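# Hang the tape roll on the mug tree

## Task

Get the roll of tape hanging from one of the mug tree's pegs, with the tree still upright, and with neither hand in contact with the tape or the tree at the end.

## Robot and tools

Robot: two arms with a 16-motor four-fingered hand each. left_arm carries a left hand and sits on the +y side; right_arm carries a right hand. Image sides do not match these names. Measured base positions in metres: left_arm (+0.025, +0.277, 0), right_arm (-0.056, -0.323, 0), each yawed very slightly. A camera stand stands behind the arms. Loose objects may get a brief push now and then.

Scene frame: origin at table-top height, midway between the nominal bases. +x points out over the table, +z points up, +y points toward the left arm. Results give each hand point's end_effector_position (m) and end_effector_quat_wxyz in this frame. They can be off by a few cm, more at long reach.

Hand point axes (right hand): +z runs along the straight fingers toward the tips; +y points out of the palm face; +x points across the palm away from the thumb. On the left hand +x points toward the thumb. Straight fingertips reach about 0.12 m past the hand point along +z. Bent fingers curl toward +y. A rigid mast sticks out on the palm side near the wrist and can collide with things.

execute_actions(actions, cameras): actions is a list of actions, each 0.5 s long. An action is a table of at most 15 rows, one row per 1/30 s step; if fewer rows are given, the last row is held. Each row has exactly 48 numbers, each in [-1, 1], covering both arms even if only one moves:
1-6: left_arm dx, dy, dz, rx, ry, rz.
7-22: left hand motors.
23-24: left current_limit, speed.
25-30: right_arm dx, dy, dz, rx, ry, rz.
31-46: right hand motors.
47-48: right current_limit, speed.
The six arm numbers are an offset, not a pose. They are measured along that arm's Hand target axes from the Hand target held when the action began. Every row counts from that same start, not from the row before, and sending the same offset in a later action moves the arm further. Scale: 1.0 = 0.6 m for dx/dy/dz and 180 degrees for the rotation vector rx/ry/rz. All zeros re-requests the current target.

Hand motor order for each hand: index_mcp, index_abd, index_pip, index_dip, thumb_cmc, thumb_axl, thumb_mcp, thumb_ipl, middle_mcp, middle_abd, middle_pip, middle_dip, ring_mcp, ring_abd, ring_pip, ring_dip. These are absolute hinge goals scaled linearly between the two stops, not offsets. Values giving a straight joint: mcp +0.75, abd 0, pip +0.58, dip +0.70, thumb_cmc +0.71, thumb_axl +0.68, thumb_mcp +0.23, thumb_ipl +0.17. Moving toward -1 curls a finger toward the palm, swings abd away from the thumb, and swings the thumb in front of the palm. A 0 is a real goal. To leave a hand unchanged, send back its hand_goal values with its current hand_current_limit and hand_speed.

current_limit maps -1..+1 to 0..550 mA (never below 11 mA). speed maps to (speed+1)/2 of 8.5 rad/s. They start at +0.4 and -0.6 and keep their last written values. A finger pushes only while its goal lies past the object's surface, and pushes harder the further past it is.

cameras: a list of names (cam_high, cam_low, cam_left_wrist, cam_right_wrist), ["all"], or []. Images come back by default only when actions is empty. An unknown name makes the call invalid.

zoom_image(camera, region=[x0,y0,x1,y1]) enlarges a region of that camera's most recent image. The region is in pixels from the top-left corner, at most 504 by 504. Image sizes: cam_high and cam_low 896x504, wrist cameras 672x504.

read_manual(section) returns licence texts only. finished_scene(scene) ends the scene irreversibly; the goal must hold with the robot clear.

Results: Hand target is the commanded pose after clipping, and the next offsets start from it. The hand often rests a few cm short of the target, more when loaded. Waiting does not close that gap; send the remaining distance as an offset. The right elbow sags under load, so command higher than you want. Each control step clips the orientation to within 40 degrees of the measured one, and position is favoured over orientation. Joint velocities may read "within noise". Joint torques include the arm's own weight; numbers 3 and 4 wrap at ±28 N m. Per motor you get hand_goal, hand_measured, hand_current_ma and hand_state (moving, goal, blocked, overload).

Avoid:
- Motor overload: a motor at 495 mA or more for 5 s in total shuts off for 10 s.
- Overheating: a MOTOR HOT line appears at 85 °C; at 100 °C the arm drops and stays faulted for 30-60 s.
- Overheating causes: long loads, outstretched arms, and pushing at unreachable poses.
- Ending a push: to stop pressing, command the target back past the hand point.
- Contact between the two hands.
- Releasing the tape while it is still moving, or dropping it far.
- Hitting or knocking over the tree, or anything leaving the table.
- Arm stops: any stop discards incoming hand commands.
- Slow thinking: the simulation keeps running while you think.

Each tool is called after ">>>" as name([rows], argument=value, ...), one row to a line, values as JSON.

## Session

>>> execute_actions(actions=[])

Scene clock: 0.00 s.
left_arm: end_effector_position=(+0.6423, +0.0557, +0.1631) hand_goal=(+0.754, +0.000, +0.576, +0.696, +0.714, +0.678, +0.226, +0.168, +0.754, +0.000, +0.576, +0.696, +0.754, +0.000, +0.576, +0.696) hand_measured=(+0.754, +0.000, +0.576, +0.696, +0.714, +0.678, +0.226, +0.168, +0.754, +0.000, +0.576, +0.696, +0.754, +0.000, +0.576, +0.696) hand_current_ma=(+0, +0, +0, +0, +0, +0, +0, +0, +0, +0, +0, +0, +0, +0, +0, +0) hand_state=(goal, goal, goal, goal, goal, goal, goal, goal, goal, goal, goal, goal, goal, goal, goal, goal) hand_current_limit=0.40 hand_speed=-0.60 end_effector_quat_wxyz=(+0.037, +0.748, +0.662, -0.024) | right_arm: end_effector_position=(+0.3309, -0.3344, +0.2319) hand_goal=(+0.754, +0.000, +0.576, +0.696, +0.714, +0.678, +0.226, +0.168, +0.754, +0.000, +0.576, +0.696, +0.754, +0.000, +0.576, +0.696) hand_measured=(+0.754, +0.000, +0.576, +0.696, +0.714, +0.678, +0.226, +0.168, +0.754, +0.000, +0.576, +0.696, +0.754, +0.000, +0.576, +0.696) hand_current_ma=(+0, +0, +0, +0, +0, +0, +0, +0, +0, +0, +0, +0, +0, +0, +0, +0) hand_state=(goal, goal, goal, goal, goal, goal, goal, goal, goal, goal, goal, goal, goal, goal, goal, goal) hand_current_limit=0.40 hand_speed=-0.60 end_effector_quat_wxyz=(+0.198, +0.740, +0.496, +0.409)
Joint positions: left_arm=[-0.375 1.852 1.678 -1.352 0.075 -0.273] | right_arm=[0.183 0.699 0.437 -0.367 -0.005 0.526]
Joint velocities: within noise
Joint torques (N m): no reading
Heat: left arm: hottest waist 31 °C; right arm: hottest waist 32 °C.
Hand target: left_arm +0.6513, +0.0520, +0.1858; +0.058, +0.748, +0.661, -0.014 | right_arm +0.3366, -0.3336, +0.2507; +0.204, +0.734, +0.491, +0.422

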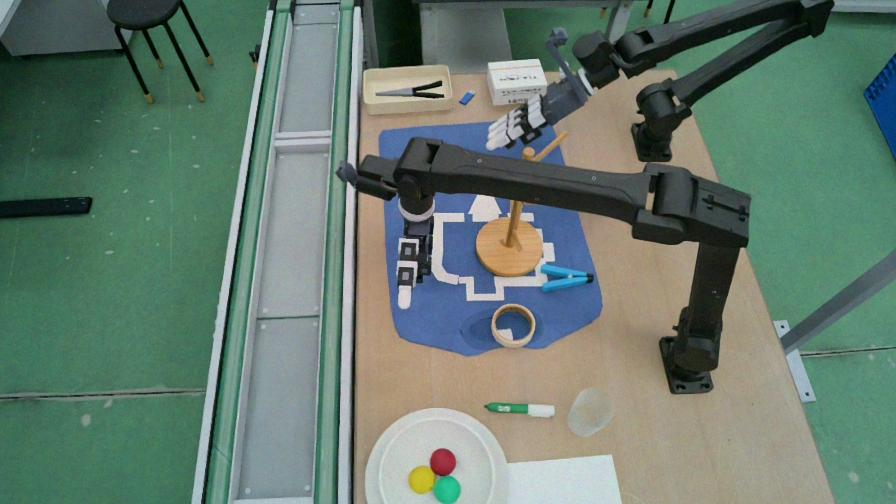

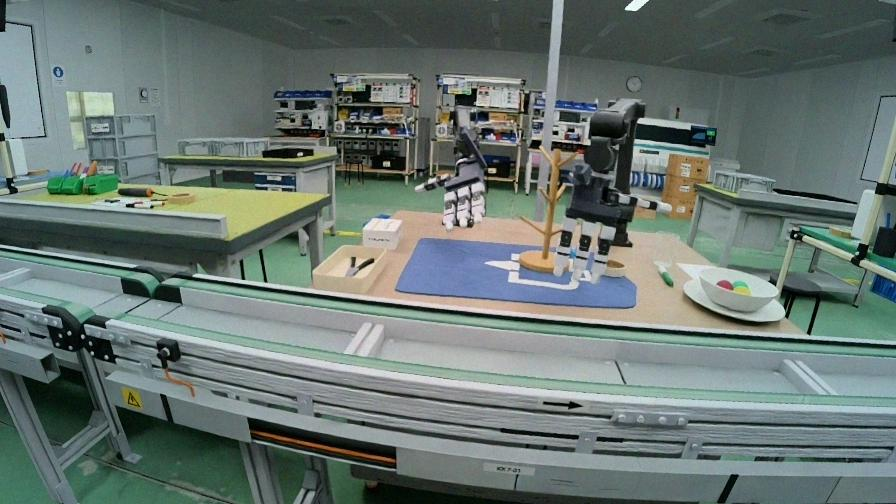

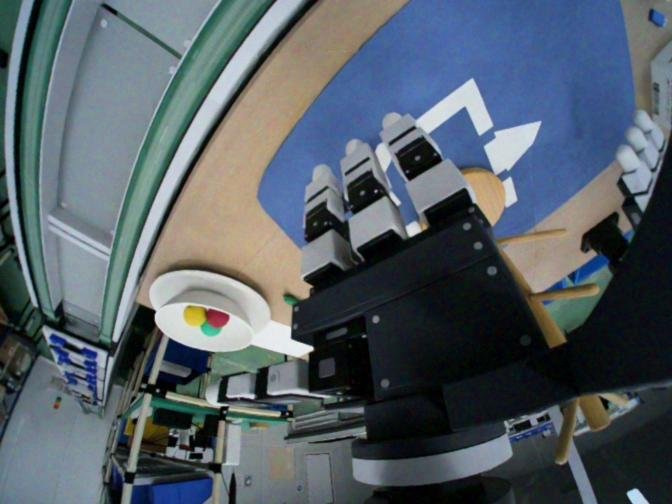

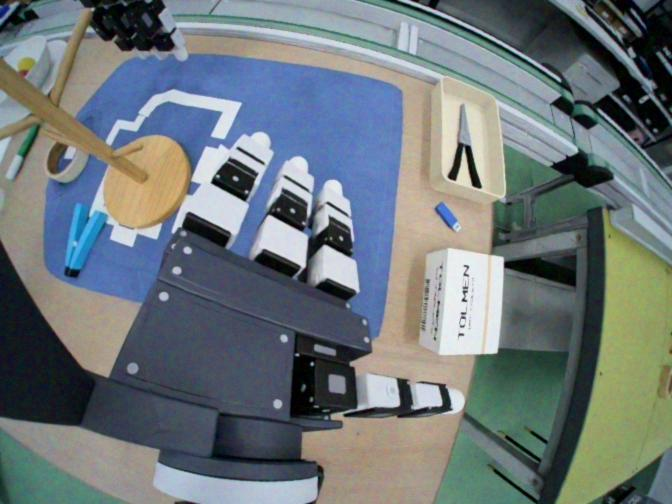

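>>> zoom_image(camera="cam_high", region=[380, 60, 660, 360])

>>> zoom_image(camera="cam_low", region=[400, 90, 700, 320])

Scaled by 1.680 from the camera's 896x504 image, which has a finer 1280x720 frame.

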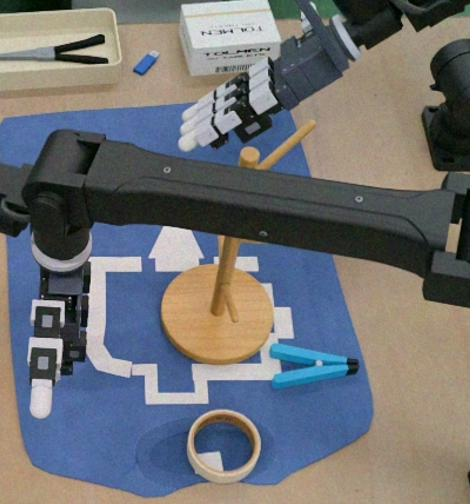

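Scaled by 1.680 from the camera's 896x504 image, which has a finer 1280x720 frame.

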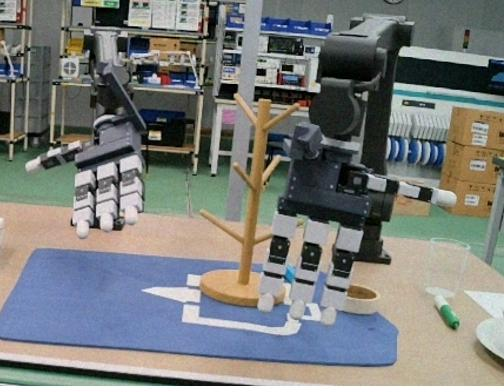

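>>> execute_actions([
  [[0.11,-0.07,-0.08,0,0,0,0.75,0,0.58,0.7,0.71,0.68,0.23,0.17,0.75,0,0.58,0.7,0.75,0,0.58,0.7,0.4,-0.6,0,0,0,0,0,0,0.75,0,0.58,0.7,0.71,0.68,0.23,0.17,0.75,0,0.58,0.7,0.75,0,0.58,0.7,0.4,-0.6]],
  [[0.11,-0.07,-0.08,0,0,0,0.75,0,0.58,0.7,0.71,0.68,0.23,0.17,0.75,0,0.58,0.7,0.75,0,0.58,0.7,0.4,-0.6,0,0,0,0,0,0,0.75,0,0.58,0.7,0.71,0.68,0.23,0.17,0.75,0,0.58,0.7,0.75,0,0.58,0.7,0.4,-0.6]],
  [[0.11,-0.07,-0.08,0,0,0,0.75,0,0.58,0.7,0.71,0.68,0.23,0.17,0.75,0,0.58,0.7,0.75,0,0.58,0.7,0.4,-0.6,0,0,0,0,0,0,0.75,0,0.58,0.7,0.71,0.68,0.23,0.17,0.75,0,0.58,0.7,0.75,0,0.58,0.7,0.4,-0.6]],
  [[0.11,-0.07,-0.03,0,0,0,0.75,0,0.58,0.7,0.71,0.68,0.23,0.17,0.75,0,0.58,0.7,0.75,0,0.58,0.7,0.4,-0.6,0,0,0,0,0,0,0.75,0,0.58,0.7,0.71,0.68,0.23,0.17,0.75,0,0.58,0.7,0.75,0,0.58,0.7,0.4,-0.6]],
], cameras=["all"])

Scene clock: 15.90 s.
left_arm: end_effector_position=(+0.5116, +0.3544, +0.3031) hand_goal=(+0.750, +0.000, +0.580, +0.700, +0.710, +0.680, +0.230, +0.170, +0.750, +0.000, +0.580, +0.700, +0.750, +0.000, +0.580, +0.700) hand_measured=(+0.750, +0.000, +0.578, +0.698, +0.710, +0.678, +0.224, +0.168, +0.750, +0.000, +0.578, +0.698, +0.750, +0.000, +0.578, +0.698) hand_current_ma=(-1, +0, -5, -5, +1, -6, -21, -7, +0, +0, -6, -6, +0, +0, -5, -6) hand_state=(goal, goal, goal, goal, goal, goal, goal, goal, goal, goal, goal, goal, goal, goal, goal, goal) hand_current_limit=0.40 hand_speed=-0.60 end_effector_quat_wxyz=(+0.054, +0.743, +0.667, -0.016) | right_arm: end_effector_position=(+0.3309, -0.3344, +0.2319) hand_goal=(+0.750, +0.000, +0.580, +0.700, +0.710, +0.680, +0.230, +0.170, +0.750, +0.000, +0.580, +0.700, +0.750, +0.000, +0.580, +0.700) hand_measured=(+0.758, +0.000, +0.578, +0.698, +0.718, +0.678, +0.226, +0.168, +0.756, +0.000, +0.578, +0.698, +0.758, +0.000, +0.578, +0.698) hand_current_ma=(+18, +0, -1, -4, +17, -4, -12, -5, +16, +0, -2, -4, +16, +0, -2, -4) hand_state=(goal, goal, goal, goal, goal, goal, goal, goal, goal, goal, goal, goal, goal, goal, goal, goal) hand_current_limit=0.40 hand_speed=-0.60 end_effector_quat_wxyz=(+0.198, +0.740, +0.496, +0.409)
Joint positions: left_arm=[0.223 1.382 1.465 -1.627 0.11 0.311] | right_arm=[0.183 0.699 0.437 -0.367 -0.005 0.526]
Joint torques (N m): left_arm=[-1.32 -12.98 10.03 -0.44 0.1 0.11] | right_arm=[-1.08 -4.01 11.78 2.17 0.08 -0.14]
Heat: left arm: hottest elbow 32 °C; right arm: hottest elbow 33 °C.
Hand target: left_arm +0.5089, +0.3496, +0.3098; +0.058, +0.748, +0.661, -0.014 | right_arm +0.3366, -0.3336, +0.2507; +0.204, +0.734, +0.491, +0.422
Off the commanded pose: left_arm 0.009 m, 1 deg | right_arm 0.020 m, 2 deg.

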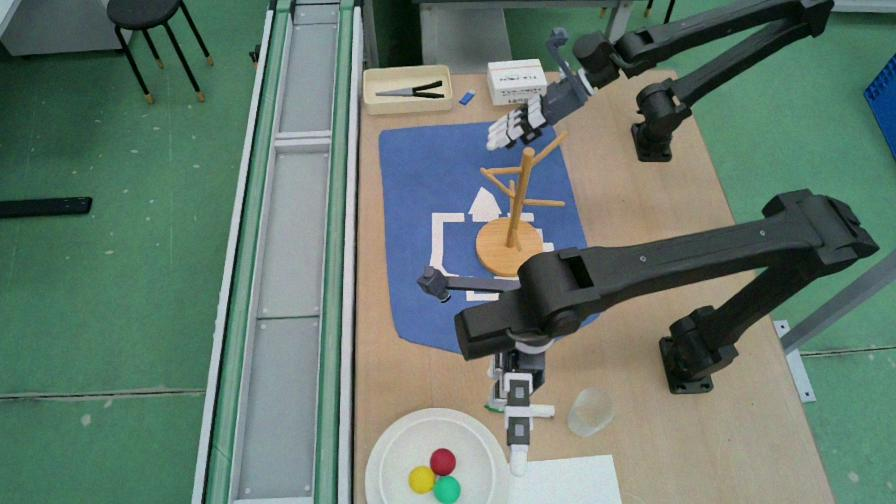

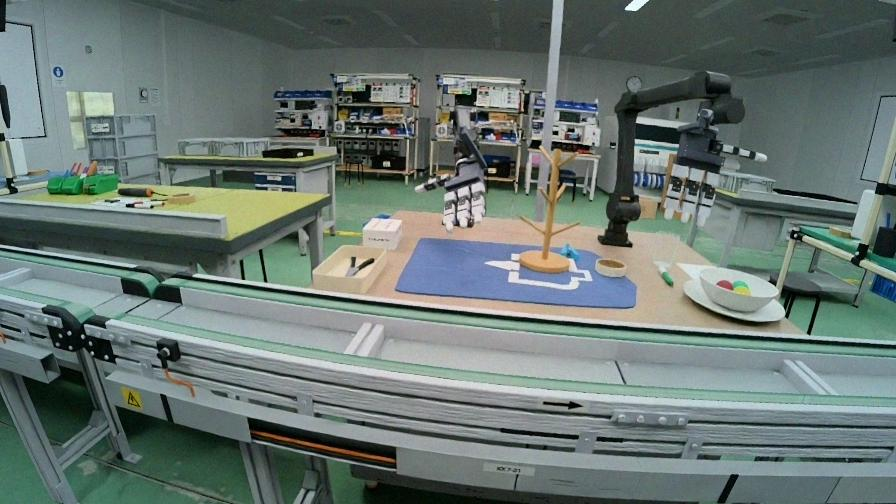

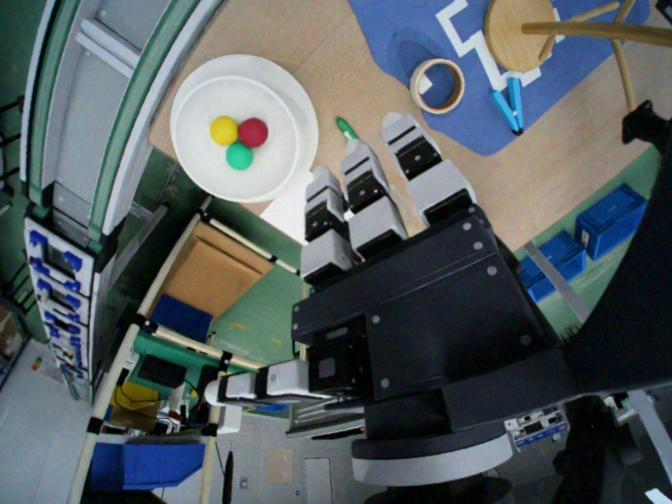

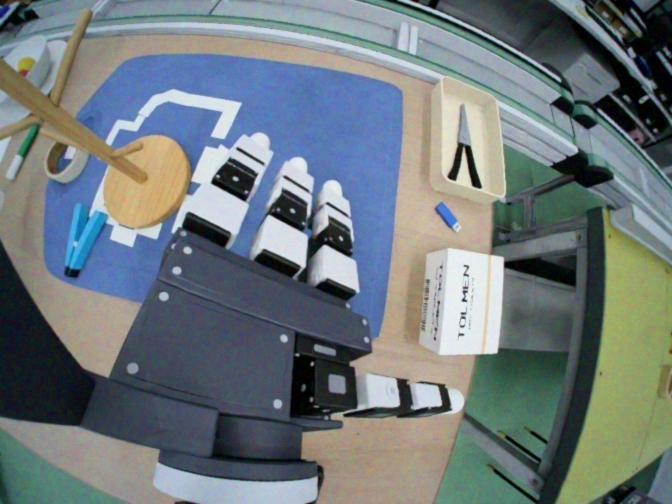

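>>> zoom_image(camera="cam_high", region=[440, 120, 620, 300])

>>> zoom_image(camera="cam_low", region=[490, 130, 650, 300])

>>> zoom_image(camera="cam_right_wrist", region=[0, 0, 300, 300])

Scaled by 2.800 from the camera's 896x504 image, which has a finer 1280x720 frame.

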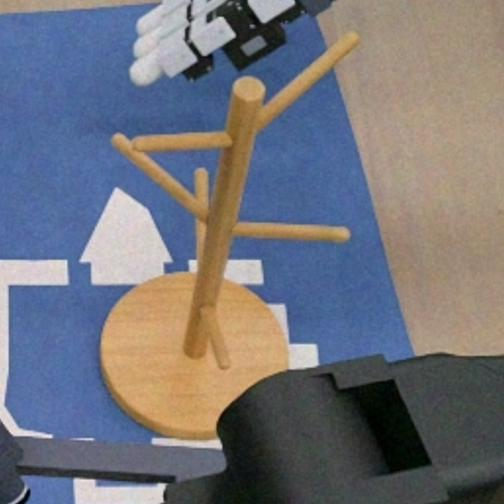

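Scaled by 2.965 from the camera's 896x504 image, which has a finer 1280x720 frame.

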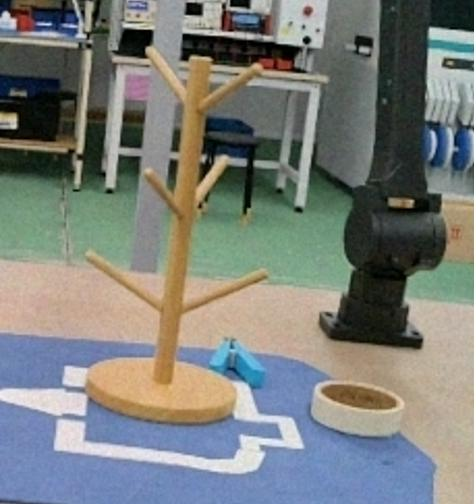

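Scaled by 1.680 from the camera's 672x504 image, which has a finer 960x720 frame.

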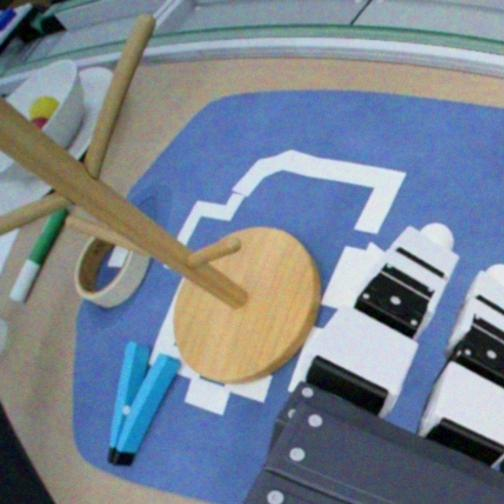

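>>> execute_actions([
  [[0,0,-0.02,0,0,-0.16,0.55,0,0.4,0.5,0.2,0.68,0.23,0.17,0.55,0,0.4,0.5,0.55,0,0.4,0.5,0.4,-0.6,0,0,0,0,0,0,0.75,0,0.58,0.7,0.71,0.68,0.23,0.17,0.75,0,0.58,0.7,0.75,0,0.58,0.7,0.4,-0.6]],
  [[0,0,-0.02,0,0,-0.16,0.384,0,0.182,0.304,-0.3,0.68,0.21,0.17,0.384,0,0.182,0.304,0.384,0,0.182,0.304,0.4,-0.6,0,0,0,0,0,0,0.75,0,0.58,0.7,0.71,0.68,0.23,0.17,0.75,0,0.58,0.7,0.75,0,0.58,0.7,0.4,-0.6]],
  [[0,0,0,0,0,-0.16,0.384,0,0.182,0.304,-0.571,0.68,0.21,0.17,0.384,0,0.182,0.304,0.384,0,0.182,0.304,0.4,-0.6,0,0,0,0,0,0,0.75,0,0.58,0.7,0.71,0.68,0.23,0.17,0.75,0,0.58,0.7,0.75,0,0.58,0.7,0.4,-0.6]],
], cameras=["cam_high","cam_left_wrist"])

Scene clock: 78.13 s.
left_arm: end_effector_position=(+0.4940, +0.3539, +0.3079) hand_goal=(+0.384, +0.000, +0.182, +0.304, -0.570, +0.680, +0.210, +0.170, +0.384, +0.000, +0.182, +0.304, +0.384, +0.000, +0.182, +0.304) hand_measured=(+0.392, +0.000, +0.188, +0.308, -0.566, +0.678, +0.208, +0.168, +0.392, +0.000, +0.188, +0.308, +0.392, +0.000, +0.188, +0.308) hand_current_ma=(+23, +0, +16, +7, +7, -6, -7, -7, +24, +0, +18, +9, +24, +0, +14, +9) hand_state=(goal, goal, goal, goal, goal, goal, goal, goal, goal, goal, goal, goal, goal, goal, goal, goal) hand_current_limit=0.40 hand_speed=-0.60 end_effector_quat_wxyz=(+0.016, +0.094, +0.994, -0.053) | right_arm: end_effector_position=(+0.3309, -0.3344, +0.2319) hand_goal=(+0.750, +0.000, +0.580, +0.700, +0.710, +0.680, +0.230, +0.170, +0.750, +0.000, +0.580, +0.700, +0.750, +0.000, +0.580, +0.700) hand_measured=(+0.758, +0.000, +0.578, +0.698, +0.718, +0.678, +0.226, +0.168, +0.756, +0.000, +0.578, +0.698, +0.758, +0.000, +0.578, +0.698) hand_current_ma=(+18, +0, -1, -4, +17, -4, -12, -5, +16, +0, -2, -4, +16, +0, -2, -4) hand_state=(goal, goal, goal, goal, goal, goal, goal, goal, goal, goal, goal, goal, goal, goal, goal, goal) hand_current_limit=0.40 hand_speed=-0.60 end_effector_quat_wxyz=(+0.198, +0.740, +0.496, +0.409)
Joint positions: left_arm=[0.036 1.578 1.724 -1.697 0.109 -1.364] | right_arm=[0.183 0.699 0.437 -0.367 -0.005 0.526]
Joint torques (N m): left_arm=[-1.2 -14.51 15.73 -0.49 -0.42 -0.01] | right_arm=[-1.03 -3.96 11.99 2.29 0.07 -0.14]
Heat: left arm: hottest elbow 35 °C; right arm: hottest elbow 40 °C.
Hand target: left_arm +0.5076, +0.3522, +0.3335; +0.033, +0.092, +0.994, -0.050 | right_arm +0.3366, -0.3336, +0.2507; +0.204, +0.734, +0.491, +0.422
Off the commanded pose: left_arm 0.029 m, 2 deg | right_arm 0.020 m, 2 deg.
joint sent to its limit (left arm) — joint 4 (wrist pitch), lower limit. The joint targets still meet the commanded pose.
Images, in order (width x height): cam_high 896x504, cam_left_wrist 672x504.

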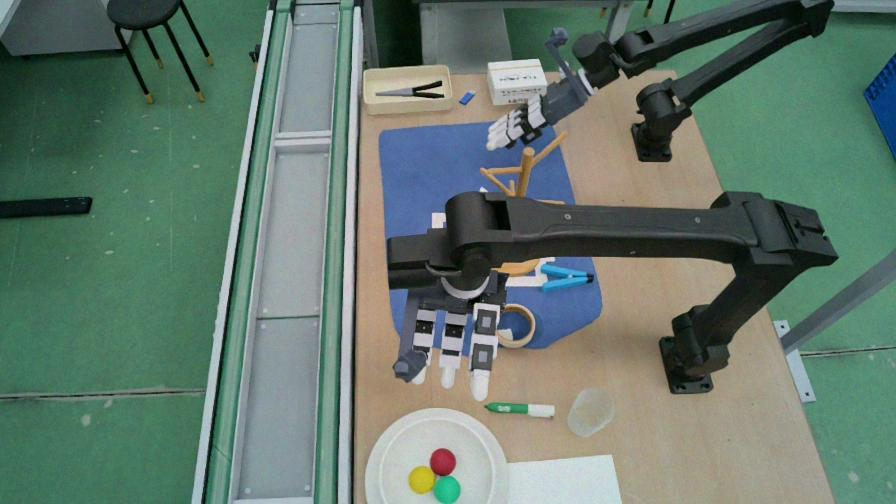

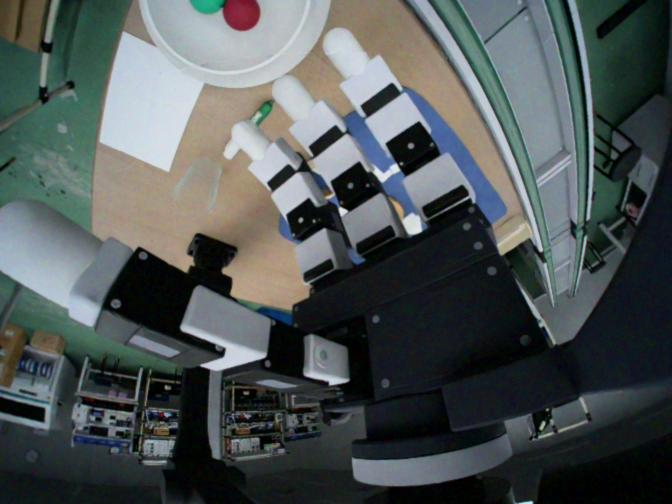

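>>> execute_actions([
  [[0.0415,-0.087,0.051,0.111,0,-0.067,0.384,0,0.182,0.304,-0.571,0.68,0.21,0.17,0.384,0,0.182,0.304,0.384,0,0.182,0.304,0.4,-0.6,0,0,0,0,0,0,0.75,0,0.58,0.7,0.71,0.68,0.23,0.17,0.75,0,0.58,0.7,0.75,0,0.58,0.7,0.4,-0.6]],
  [[0.054,-0.056,0.077,0.1,0,0,0.384,0,0.182,0.304,-0.571,0.68,0.21,0.17,0.384,0,0.182,0.304,0.384,0,0.182,0.304,0.4,-0.6,0,0,0,0,0,0,0.75,0,0.58,0.7,0.71,0.68,0.23,0.17,0.75,0,0.58,0.7,0.75,0,0.58,0.7,0.4,-0.6]],
  [[0.054,-0.03,0.09,0.1,0,0,0.384,0,0.182,0.304,-0.571,0.68,0.21,0.17,0.384,0,0.182,0.304,0.384,0,0.182,0.304,0.4,-0.6,0,0,0,0,0,0,0.75,0,0.58,0.7,0.71,0.68,0.23,0.17,0.75,0,0.58,0.7,0.75,0,0.58,0.7,0.4,-0.6]],
  [[0.054,0,0.095,0.1,0,0,0.384,0,0.182,0.304,-0.571,0.68,0.21,0.17,0.384,0,0.182,0.304,0.384,0,0.182,0.304,0.4,-0.6,0,0,0,0,0,0,0.75,0,0.58,0.7,0.71,0.68,0.23,0.17,0.75,0,0.58,0.7,0.75,0,0.58,0.7,0.4,-0.6]],
], cameras=["all"])

Scene clock: 83.37 s.
left_arm: end_effector_position=(+0.3835, +0.1521, +0.2206) hand_goal=(+0.384, +0.000, +0.182, +0.304, -0.570, +0.680, +0.210, +0.170, +0.384, +0.000, +0.182, +0.304, +0.384, +0.000, +0.182, +0.304) hand_measured=(+0.378, +0.000, +0.184, +0.306, -0.570, +0.678, +0.208, +0.168, +0.376, +0.000, +0.184, +0.306, +0.376, +0.000, +0.184, +0.306) hand_current_ma=(-20, +0, +2, +6, -1, -6, -5, -6, -21, +0, +3, +7, -23, +0, +2, +7) hand_state=(goal, goal, goal, goal, goal, goal, goal, goal, goal, goal, goal, goal, goal, goal, goal, goal) hand_current_limit=0.40 hand_speed=-0.60 end_effector_quat_wxyz=(+0.010, -0.011, +0.769, -0.640) | right_arm: end_effector_position=(+0.3309, -0.3344, +0.2319) hand_goal=(+0.750, +0.000, +0.580, +0.700, +0.710, +0.680, +0.230, +0.170, +0.750, +0.000, +0.580, +0.700, +0.750, +0.000, +0.580, +0.700) hand_measured=(+0.758, +0.000, +0.578, +0.698, +0.718, +0.678, +0.226, +0.168, +0.756, +0.000, +0.578, +0.698, +0.758, +0.000, +0.578, +0.698) hand_current_ma=(+18, +0, -1, -4, +17, -4, -12, -5, +16, +0, -2, -4, +16, +0, -2, -4) hand_state=(goal, goal, goal, goal, goal, goal, goal, goal, goal, goal, goal, goal, goal, goal, goal, goal) hand_current_limit=0.40 hand_speed=-0.60 end_effector_quat_wxyz=(+0.198, +0.740, +0.496, +0.409)
Joint positions: left_arm=[0.1 1.42 1.133 -1.561 1.381 -1.287] | right_arm=[0.183 0.699 0.437 -0.367 -0.005 0.526]
Joint torques (N m): left_arm=[-1.26 -12.16 8.92 -0.77 1.21 0.09] | right_arm=[-0.79 -4.54 12.04 2.04 0.07 -0.09]
Heat: left arm: hottest elbow 36 °C; right arm: hottest elbow 41 °C.
Hand target: left_arm +0.3825, +0.1494, +0.2244; +0.013, -0.002, +0.767, -0.642 | right_arm +0.3366, -0.3336, +0.2507; +0.204, +0.734, +0.491, +0.422
Off the commanded pose: left_arm 0.005 m, 1 deg | right_arm 0.020 m, 2 deg.

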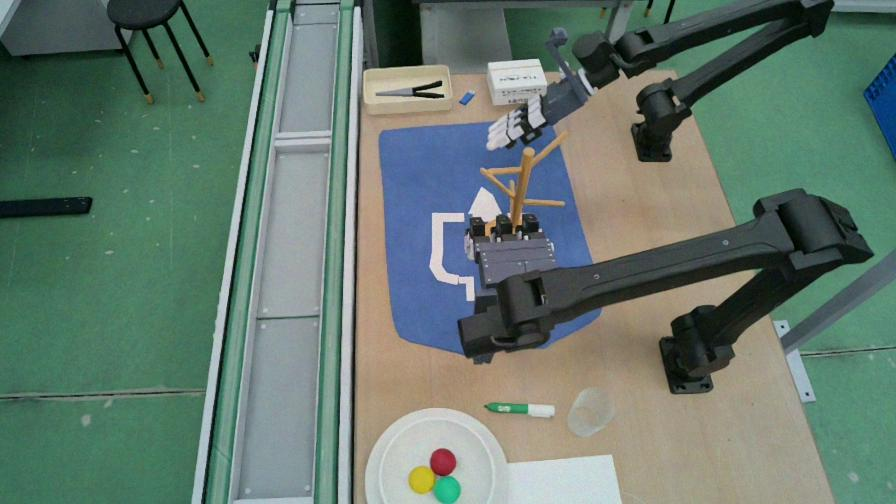

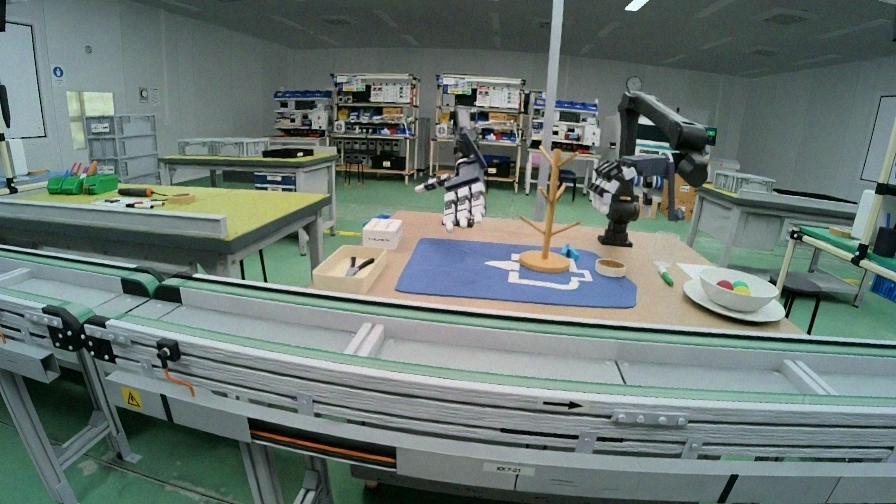

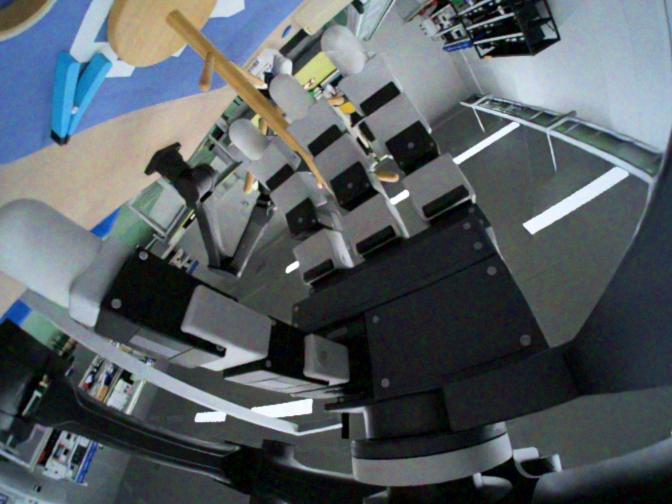

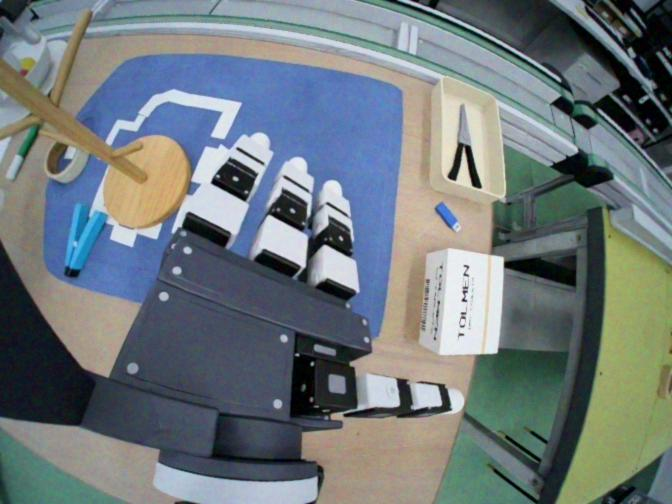

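>>> execute_actions([
  [[0,0.056,0.019,-0.014,0,0,0.384,0,0.182,0.304,-0.571,0.68,0.21,0.17,0.384,0,0.182,0.304,0.384,0,0.182,0.304,0.4,-0.6,0,0,0,0,0,0,0.75,0,0.58,0.7,0.71,0.68,0.23,0.17,0.75,0,0.58,0.7,0.75,0,0.58,0.7,0.4,-0.6]],
  [[0,0.056,0.019,-0.014,0,0,0.384,0,0.182,0.304,-0.571,0.68,0.21,0.17,0.384,0,0.182,0.304,0.384,0,0.182,0.304,0.4,-0.6,0,0,0,0,0,0,0.75,0,0.58,0.7,0.71,0.68,0.23,0.17,0.75,0,0.58,0.7,0.75,0,0.58,0.7,0.4,-0.6]],
], cameras=["all"])

>>> zoom_image(camera="cam_low", region=[490, 130, 720, 300])

>>> zoom_image(camera="cam_left_wrist", region=[0, 0, 400, 300])

>>> zoom_image(camera="cam_right_wrist", region=[0, 0, 250, 250])

Scene clock: 88.77 s.
left_arm: end_effector_position=(+0.3863, +0.1433, +0.1545) hand_goal=(+0.384, +0.000, +0.182, +0.304, -0.570, +0.680, +0.210, +0.170, +0.384, +0.000, +0.182, +0.304, +0.384, +0.000, +0.182, +0.304) hand_measured=(+0.378, +0.000, +0.184, +0.306, -0.570, +0.678, +0.208, +0.168, +0.376, +0.000, +0.184, +0.306, +0.376, +0.000, +0.184, +0.306) hand_current_ma=(-20, +0, +2, +6, -1, -6, -5, -6, -21, +0, +3, +7, -23, +0, +2, +7) hand_state=(goal, goal, goal, goal, goal, goal, goal, goal, goal, goal, goal, goal, goal, goal, goal, goal) hand_current_limit=0.40 hand_speed=-0.60 end_effector_quat_wxyz=(+0.014, -0.004, +0.793, -0.609) | right_arm: end_effector_position=(+0.3309, -0.3344, +0.2319) hand_goal=(+0.750, +0.000, +0.580, +0.700, +0.710, +0.680, +0.230, +0.170, +0.750, +0.000, +0.580, +0.700, +0.750, +0.000, +0.580, +0.700) hand_measured=(+0.758, +0.000, +0.578, +0.698, +0.718, +0.678, +0.226, +0.168, +0.756, +0.000, +0.578, +0.698, +0.758, +0.000, +0.578, +0.698) hand_current_ma=(+18, +0, -1, -4, +17, -4, -12, -5, +16, +0, -2, -4, +16, +0, -2, -4) hand_state=(goal, goal, goal, goal, goal, goal, goal, goal, goal, goal, goal, goal, goal, goal, goal, goal) hand_current_limit=0.40 hand_speed=-0.60 end_effector_quat_wxyz=(+0.198, +0.740, +0.496, +0.409)
Joint positions: left_arm=[0.051 1.423 0.992 -1.16 1.31 -1.531] | right_arm=[0.183 0.699 0.437 -0.367 -0.005 0.526]
Joint torques (N m): left_arm=[-1.61 -11.75 8.38 0.01 0.91 -0.07] | right_arm=[-1.08 -4.66 12.03 2.15 0.05 -0.09]
Heat: left arm: hottest elbow 36 °C; right arm: hottest elbow 41 °C.
Hand target: left_arm +0.3839, +0.1403, +0.1541; +0.013, -0.002, +0.794, -0.608 | right_arm +0.3366, -0.3336, +0.2507; +0.204, +0.734, +0.491, +0.422
Off the commanded pose: left_arm 0.004 m, 0 deg | right_arm 0.020 m, 2 deg.

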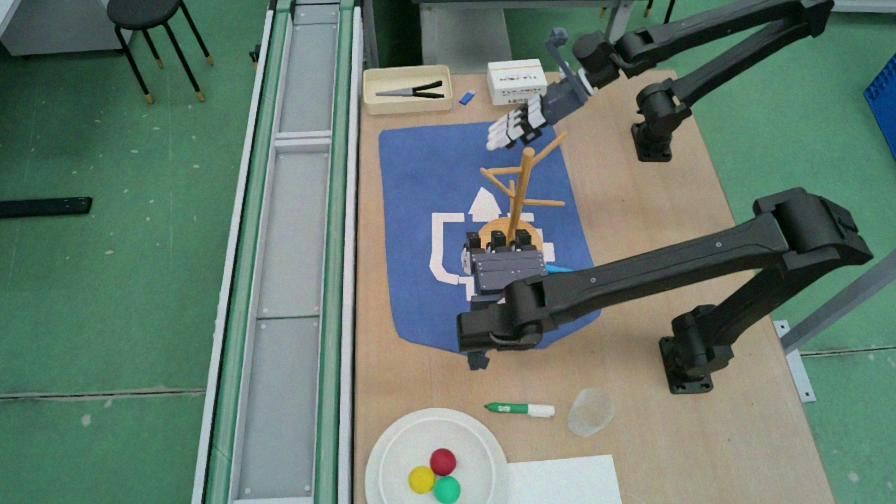

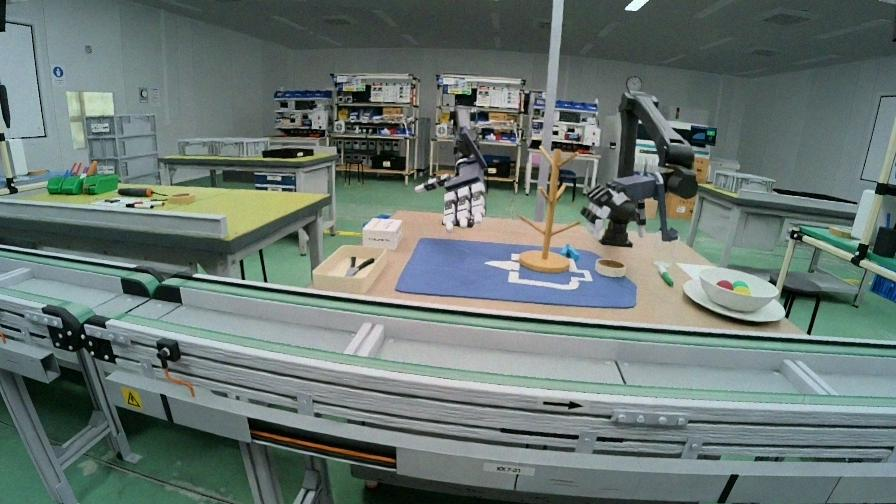

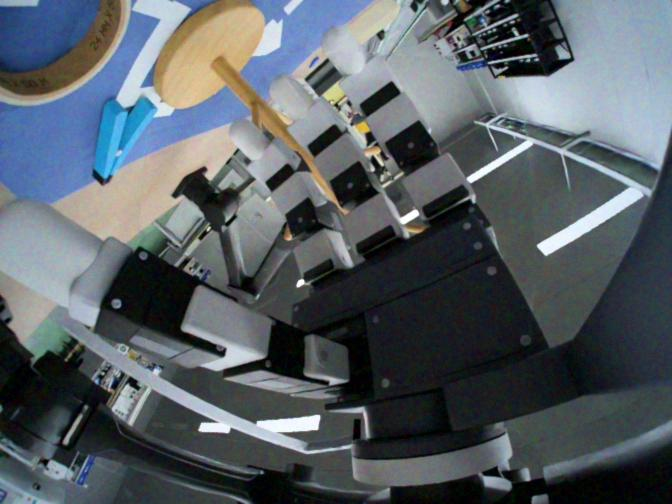

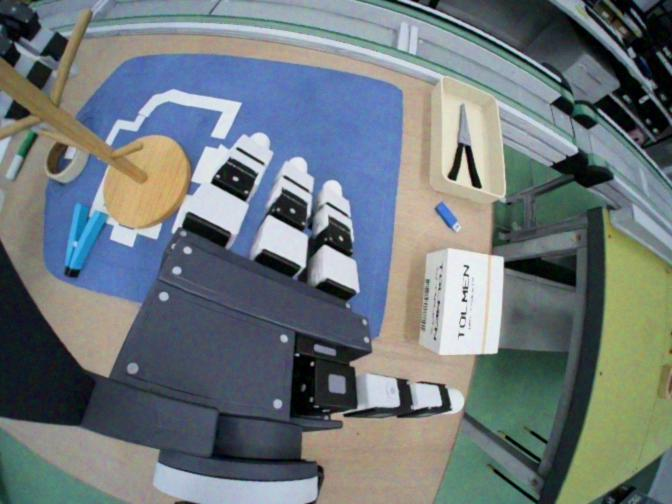

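Scaled by 2.191 from the camera's 896x504 image, which has a finer 1280x720 frame.

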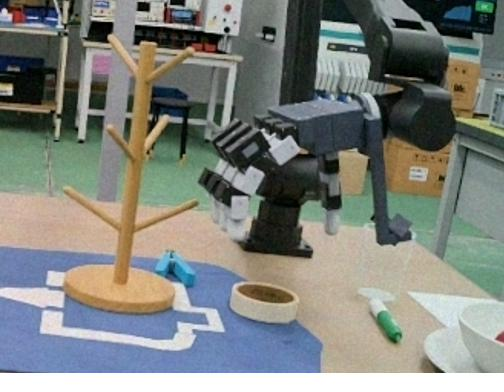

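Scaled by 1.260 from the camera's 672x504 image, which has a finer 960x720 frame.

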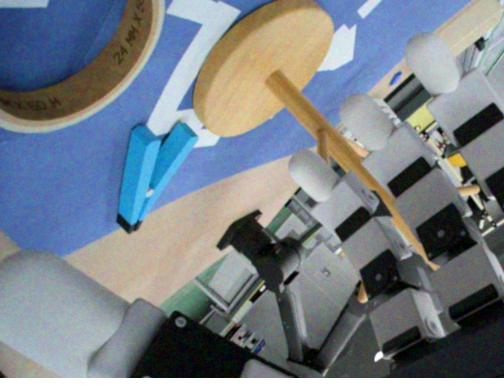

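Scaled by 2.016 from the camera's 672x504 image, which has a finer 960x720 frame.

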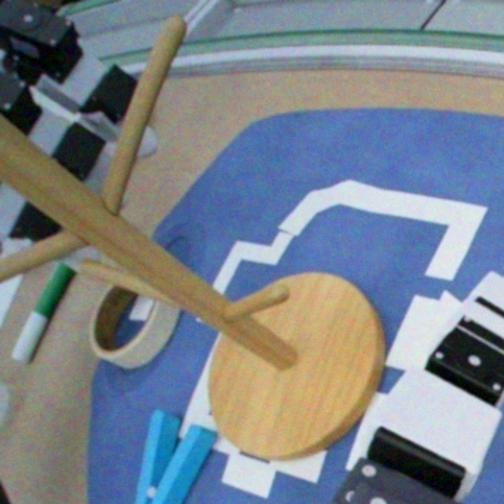

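>>> execute_actions([
  [[0.007,0.086,0.026,0,0,0,0.384,0,0.182,0.304,-0.571,0.68,0.21,0.17,0.384,0,0.182,0.304,0.384,0,0.182,0.304,0.4,-0.6,0,0,0,0,0,0,0.75,0,0.58,0.7,0.71,0.68,0.23,0.17,0.75,0,0.58,0.7,0.75,0,0.58,0.7,0.4,-0.6]],
], cameras=["cam_low","cam_left_wrist","cam_right_wrist"])

>>> zoom_image(camera="cam_low", region=[540, 170, 700, 290])

>>> zoom_image(camera="cam_right_wrist", region=[0, 0, 200, 200])

Scene clock: 104.10 s.
left_arm: end_effector_position=(+0.3829, +0.1396, +0.1186) hand_goal=(+0.384, +0.000, +0.182, +0.304, -0.570, +0.680, +0.210, +0.170, +0.384, +0.000, +0.182, +0.304, +0.384, +0.000, +0.182, +0.304) hand_measured=(+0.440, +0.022, +0.216, +0.306, -0.570, +0.678, +0.208, +0.168, +0.376, +0.000, +0.182, +0.306, +0.376, +0.000, +0.182, +0.306) hand_current_ma=(+230, +59, +118, +5, +0, -6, -5, -6, -24, +0, +2, +7, -26, +0, +1, +7) hand_state=(blocked, blocked, blocked, goal, goal, goal, goal, goal, goal, goal, goal, goal, goal, goal, goal, goal) hand_current_limit=0.40 hand_speed=-0.60 end_effector_quat_wxyz=(+0.014, -0.013, +0.785, -0.620) | right_arm: end_effector_position=(+0.3309, -0.3344, +0.2319) hand_goal=(+0.750, +0.000, +0.580, +0.700, +0.710, +0.680, +0.230, +0.170, +0.750, +0.000, +0.580, +0.700, +0.750, +0.000, +0.580, +0.700) hand_measured=(+0.758, +0.000, +0.578, +0.698, +0.718, +0.678, +0.226, +0.168, +0.756, +0.000, +0.578, +0.698, +0.758, +0.000, +0.578, +0.698) hand_current_ma=(+18, +0, -1, -4, +17, -4, -12, -5, +16, +0, -2, -4, +16, +0, -2, -4) hand_state=(goal, goal, goal, goal, goal, goal, goal, goal, goal, goal, goal, goal, goal, goal, goal, goal) hand_current_limit=0.40 hand_speed=-0.60 end_effector_quat_wxyz=(+0.198, +0.740, +0.496, +0.409)
Joint positions: left_arm=[0.051 1.459 0.911 -1.001 1.337 -1.588] | right_arm=[0.183 0.699 0.437 -0.367 -0.005 0.526]
Joint torques (N m): left_arm=[-2.02 -9.58 6.9 0.66 -0.15 0.3] | right_arm=[-1.49 -4.48 11.99 1.88 0.08 -0.07]
Heat: left arm: hottest elbow 36 °C; right arm: hottest elbow 42 °C.
Hand target: left_arm +0.3807, +0.1385, +0.1000; +0.013, -0.002, +0.794, -0.608 | right_arm +0.3366, -0.3336, +0.2507; +0.204, +0.734, +0.491, +0.422
Off the commanded pose: left_arm 0.019 m, 2 deg | right_arm 0.020 m, 2 deg.
Images, in order (width x height): cam_low 896x504, cam_left_wrist 672x504, cam_right_wrist 672x504.

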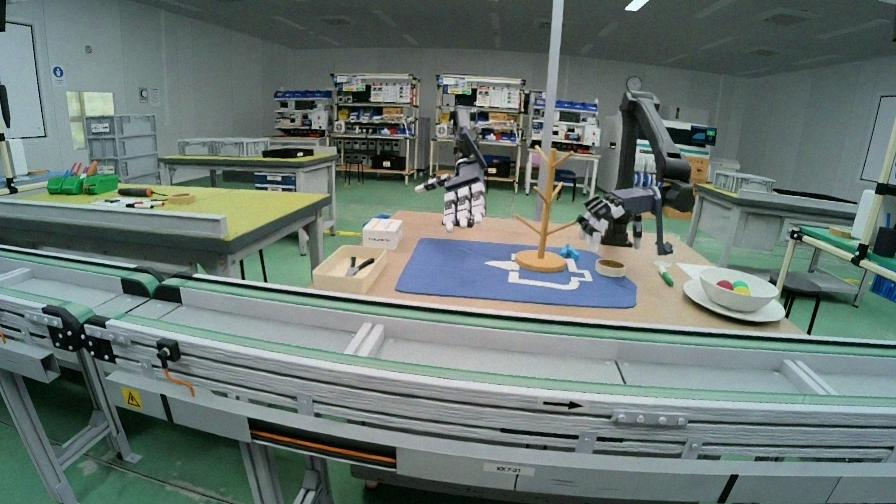

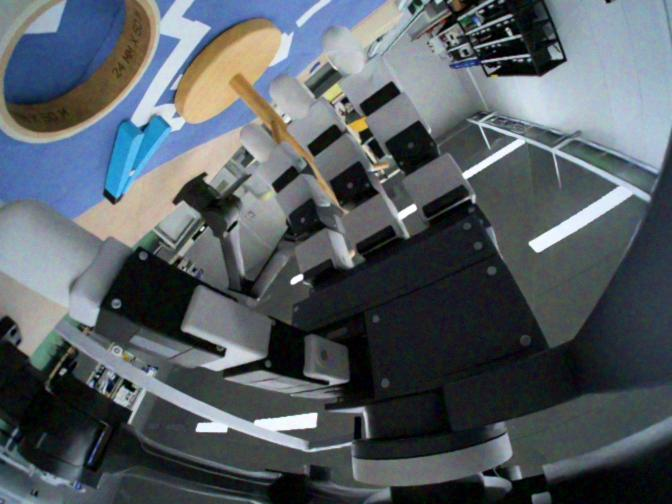

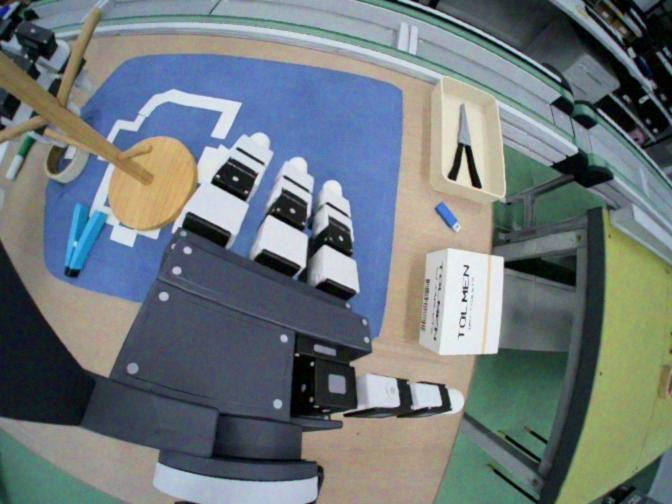

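Scaled by 3.150 from the camera's 896x504 image, which has a finer 1280x720 frame.

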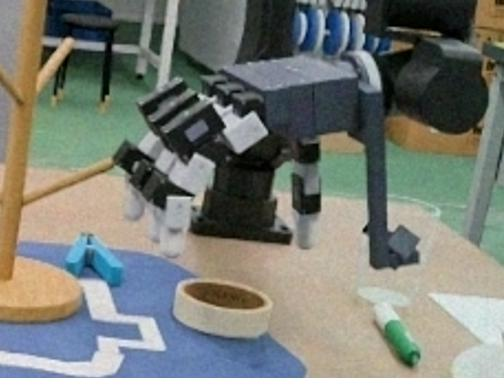

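Scaled by 2.520 from the camera's 672x504 image, which has a finer 960x720 frame.

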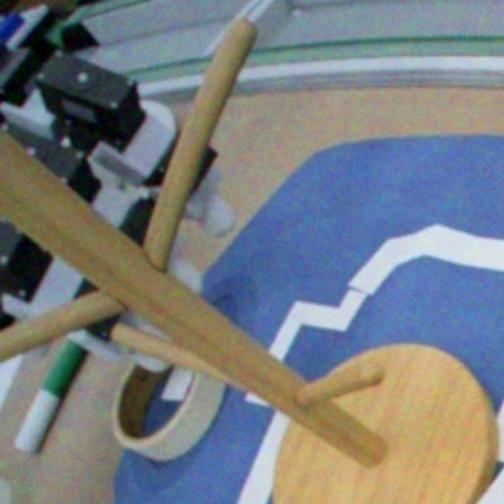

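>>> execute_actions([
  [[0,-0.03,-0.06,0,0,0,0.384,0,0.182,0.304,-0.571,0.68,0.21,0.17,0.384,0,0.182,0.304,0.384,0,0.182,0.304,0.4,-0.6,0,0,0,0,0,0,0.75,0,0.58,0.7,0.71,0.68,0.23,0.17,0.75,0,0.58,0.7,0.75,0,0.58,0.7,0.4,-0.6]],
  [[0,-0.08,-0.02,0,0,0,0.384,0,0.182,0.304,-0.571,0.68,0.21,0.17,0.384,0,0.182,0.304,0.384,0,0.182,0.304,0.4,-0.6,0,0,0,0,0,0,0.75,0,0.58,0.7,0.71,0.68,0.23,0.17,0.75,0,0.58,0.7,0.75,0,0.58,0.7,0.4,-0.6]],
], cameras=["cam_high","cam_low","cam_left_wrist"])

>>> zoom_image(camera="cam_low", region=[490, 130, 720, 300])

Scene clock: 107.50 s.
left_arm: end_effector_position=(+0.3569, +0.1644, +0.1571) hand_goal=(+0.384, +0.000, +0.182, +0.304, -0.570, +0.680, +0.210, +0.170, +0.384, +0.000, +0.182, +0.304, +0.384, +0.000, +0.182, +0.304) hand_measured=(+0.378, +0.002, +0.184, +0.306, -0.570, +0.678, +0.208, +0.168, +0.376, +0.000, +0.182, +0.306, +0.376, +0.000, +0.182, +0.306) hand_current_ma=(-14, +4, +3, +5, +0, -6, -5, -6, -23, +0, +2, +7, -25, +0, +1, +7) hand_state=(goal, goal, goal, goal, goal, goal, goal, goal, goal, goal, goal, goal, goal, goal, goal, goal) hand_current_limit=0.40 hand_speed=-0.60 end_effector_quat_wxyz=(-0.012, -0.021, +0.794, -0.608) | right_arm: end_effector_position=(+0.3309, -0.3344, +0.2319) hand_goal=(+0.750, +0.000, +0.580, +0.700, +0.710, +0.680, +0.230, +0.170, +0.750, +0.000, +0.580, +0.700, +0.750, +0.000, +0.580, +0.700) hand_measured=(+0.758, +0.000, +0.578, +0.698, +0.718, +0.678, +0.226, +0.168, +0.756, +0.000, +0.578, +0.698, +0.758, +0.000, +0.578, +0.698) hand_current_ma=(+18, +0, -1, -4, +17, -4, -12, -5, +16, +0, -2, -4, +16, +0, -2, -4) hand_state=(goal, goal, goal, goal, goal, goal, goal, goal, goal, goal, goal, goal, goal, goal, goal, goal) hand_current_limit=0.40 hand_speed=-0.60 end_effector_quat_wxyz=(+0.198, +0.740, +0.496, +0.409)
Joint positions: left_arm=[0.111 1.429 0.993 -1.443 1.294 -1.298] | right_arm=[0.183 0.699 0.437 -0.367 -0.005 0.526]
Joint torques (N m): left_arm=[-0.44 -11.11 13.63 -1.09 1.03 0.05] | right_arm=[-1.08 -4.42 11.95 2.06 0.12 -0.11]
Heat: left arm: hottest elbow 36 °C; right arm: hottest elbow 42 °C.
Hand target: left_arm +0.3787, +0.1677, +0.1761; +0.013, -0.002, +0.794, -0.608 | right_arm +0.3366, -0.3336, +0.2507; +0.204, +0.734, +0.491, +0.422
Off the commanded pose: left_arm 0.029 m, 4 deg | right_arm 0.020 m, 2 deg.
Images, in order (width x height): cam_high 896x504, cam_low 896x504, cam_left_wrist 672x504.

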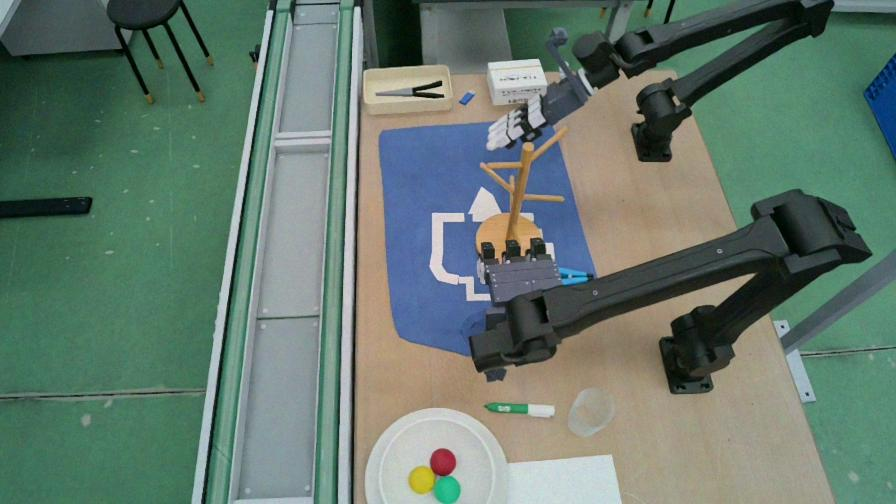

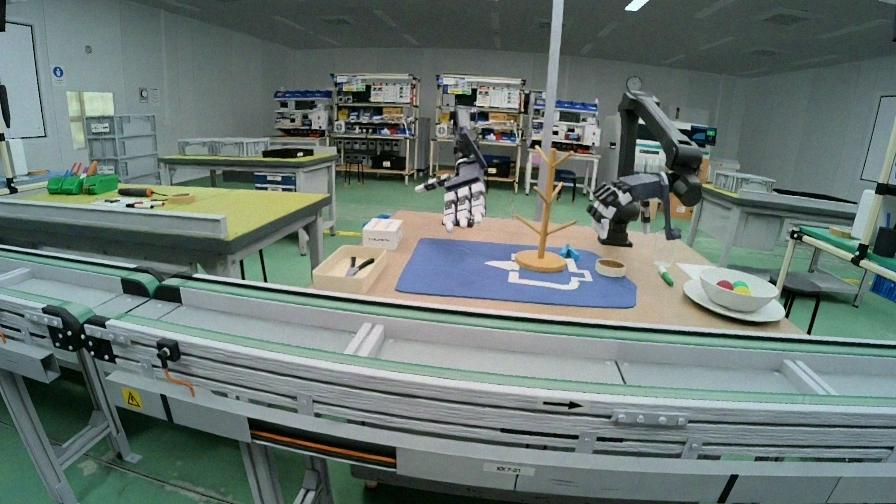

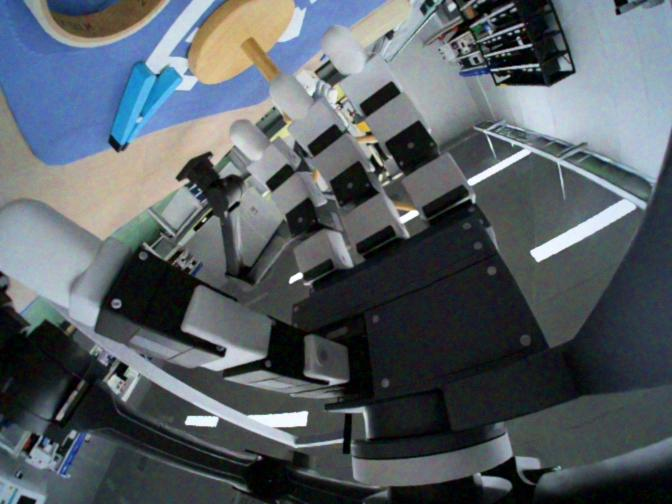

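Scaled by 2.191 from the camera's 896x504 image, which has a finer 1280x720 frame.

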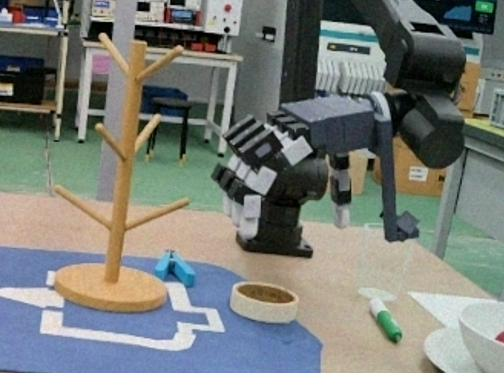

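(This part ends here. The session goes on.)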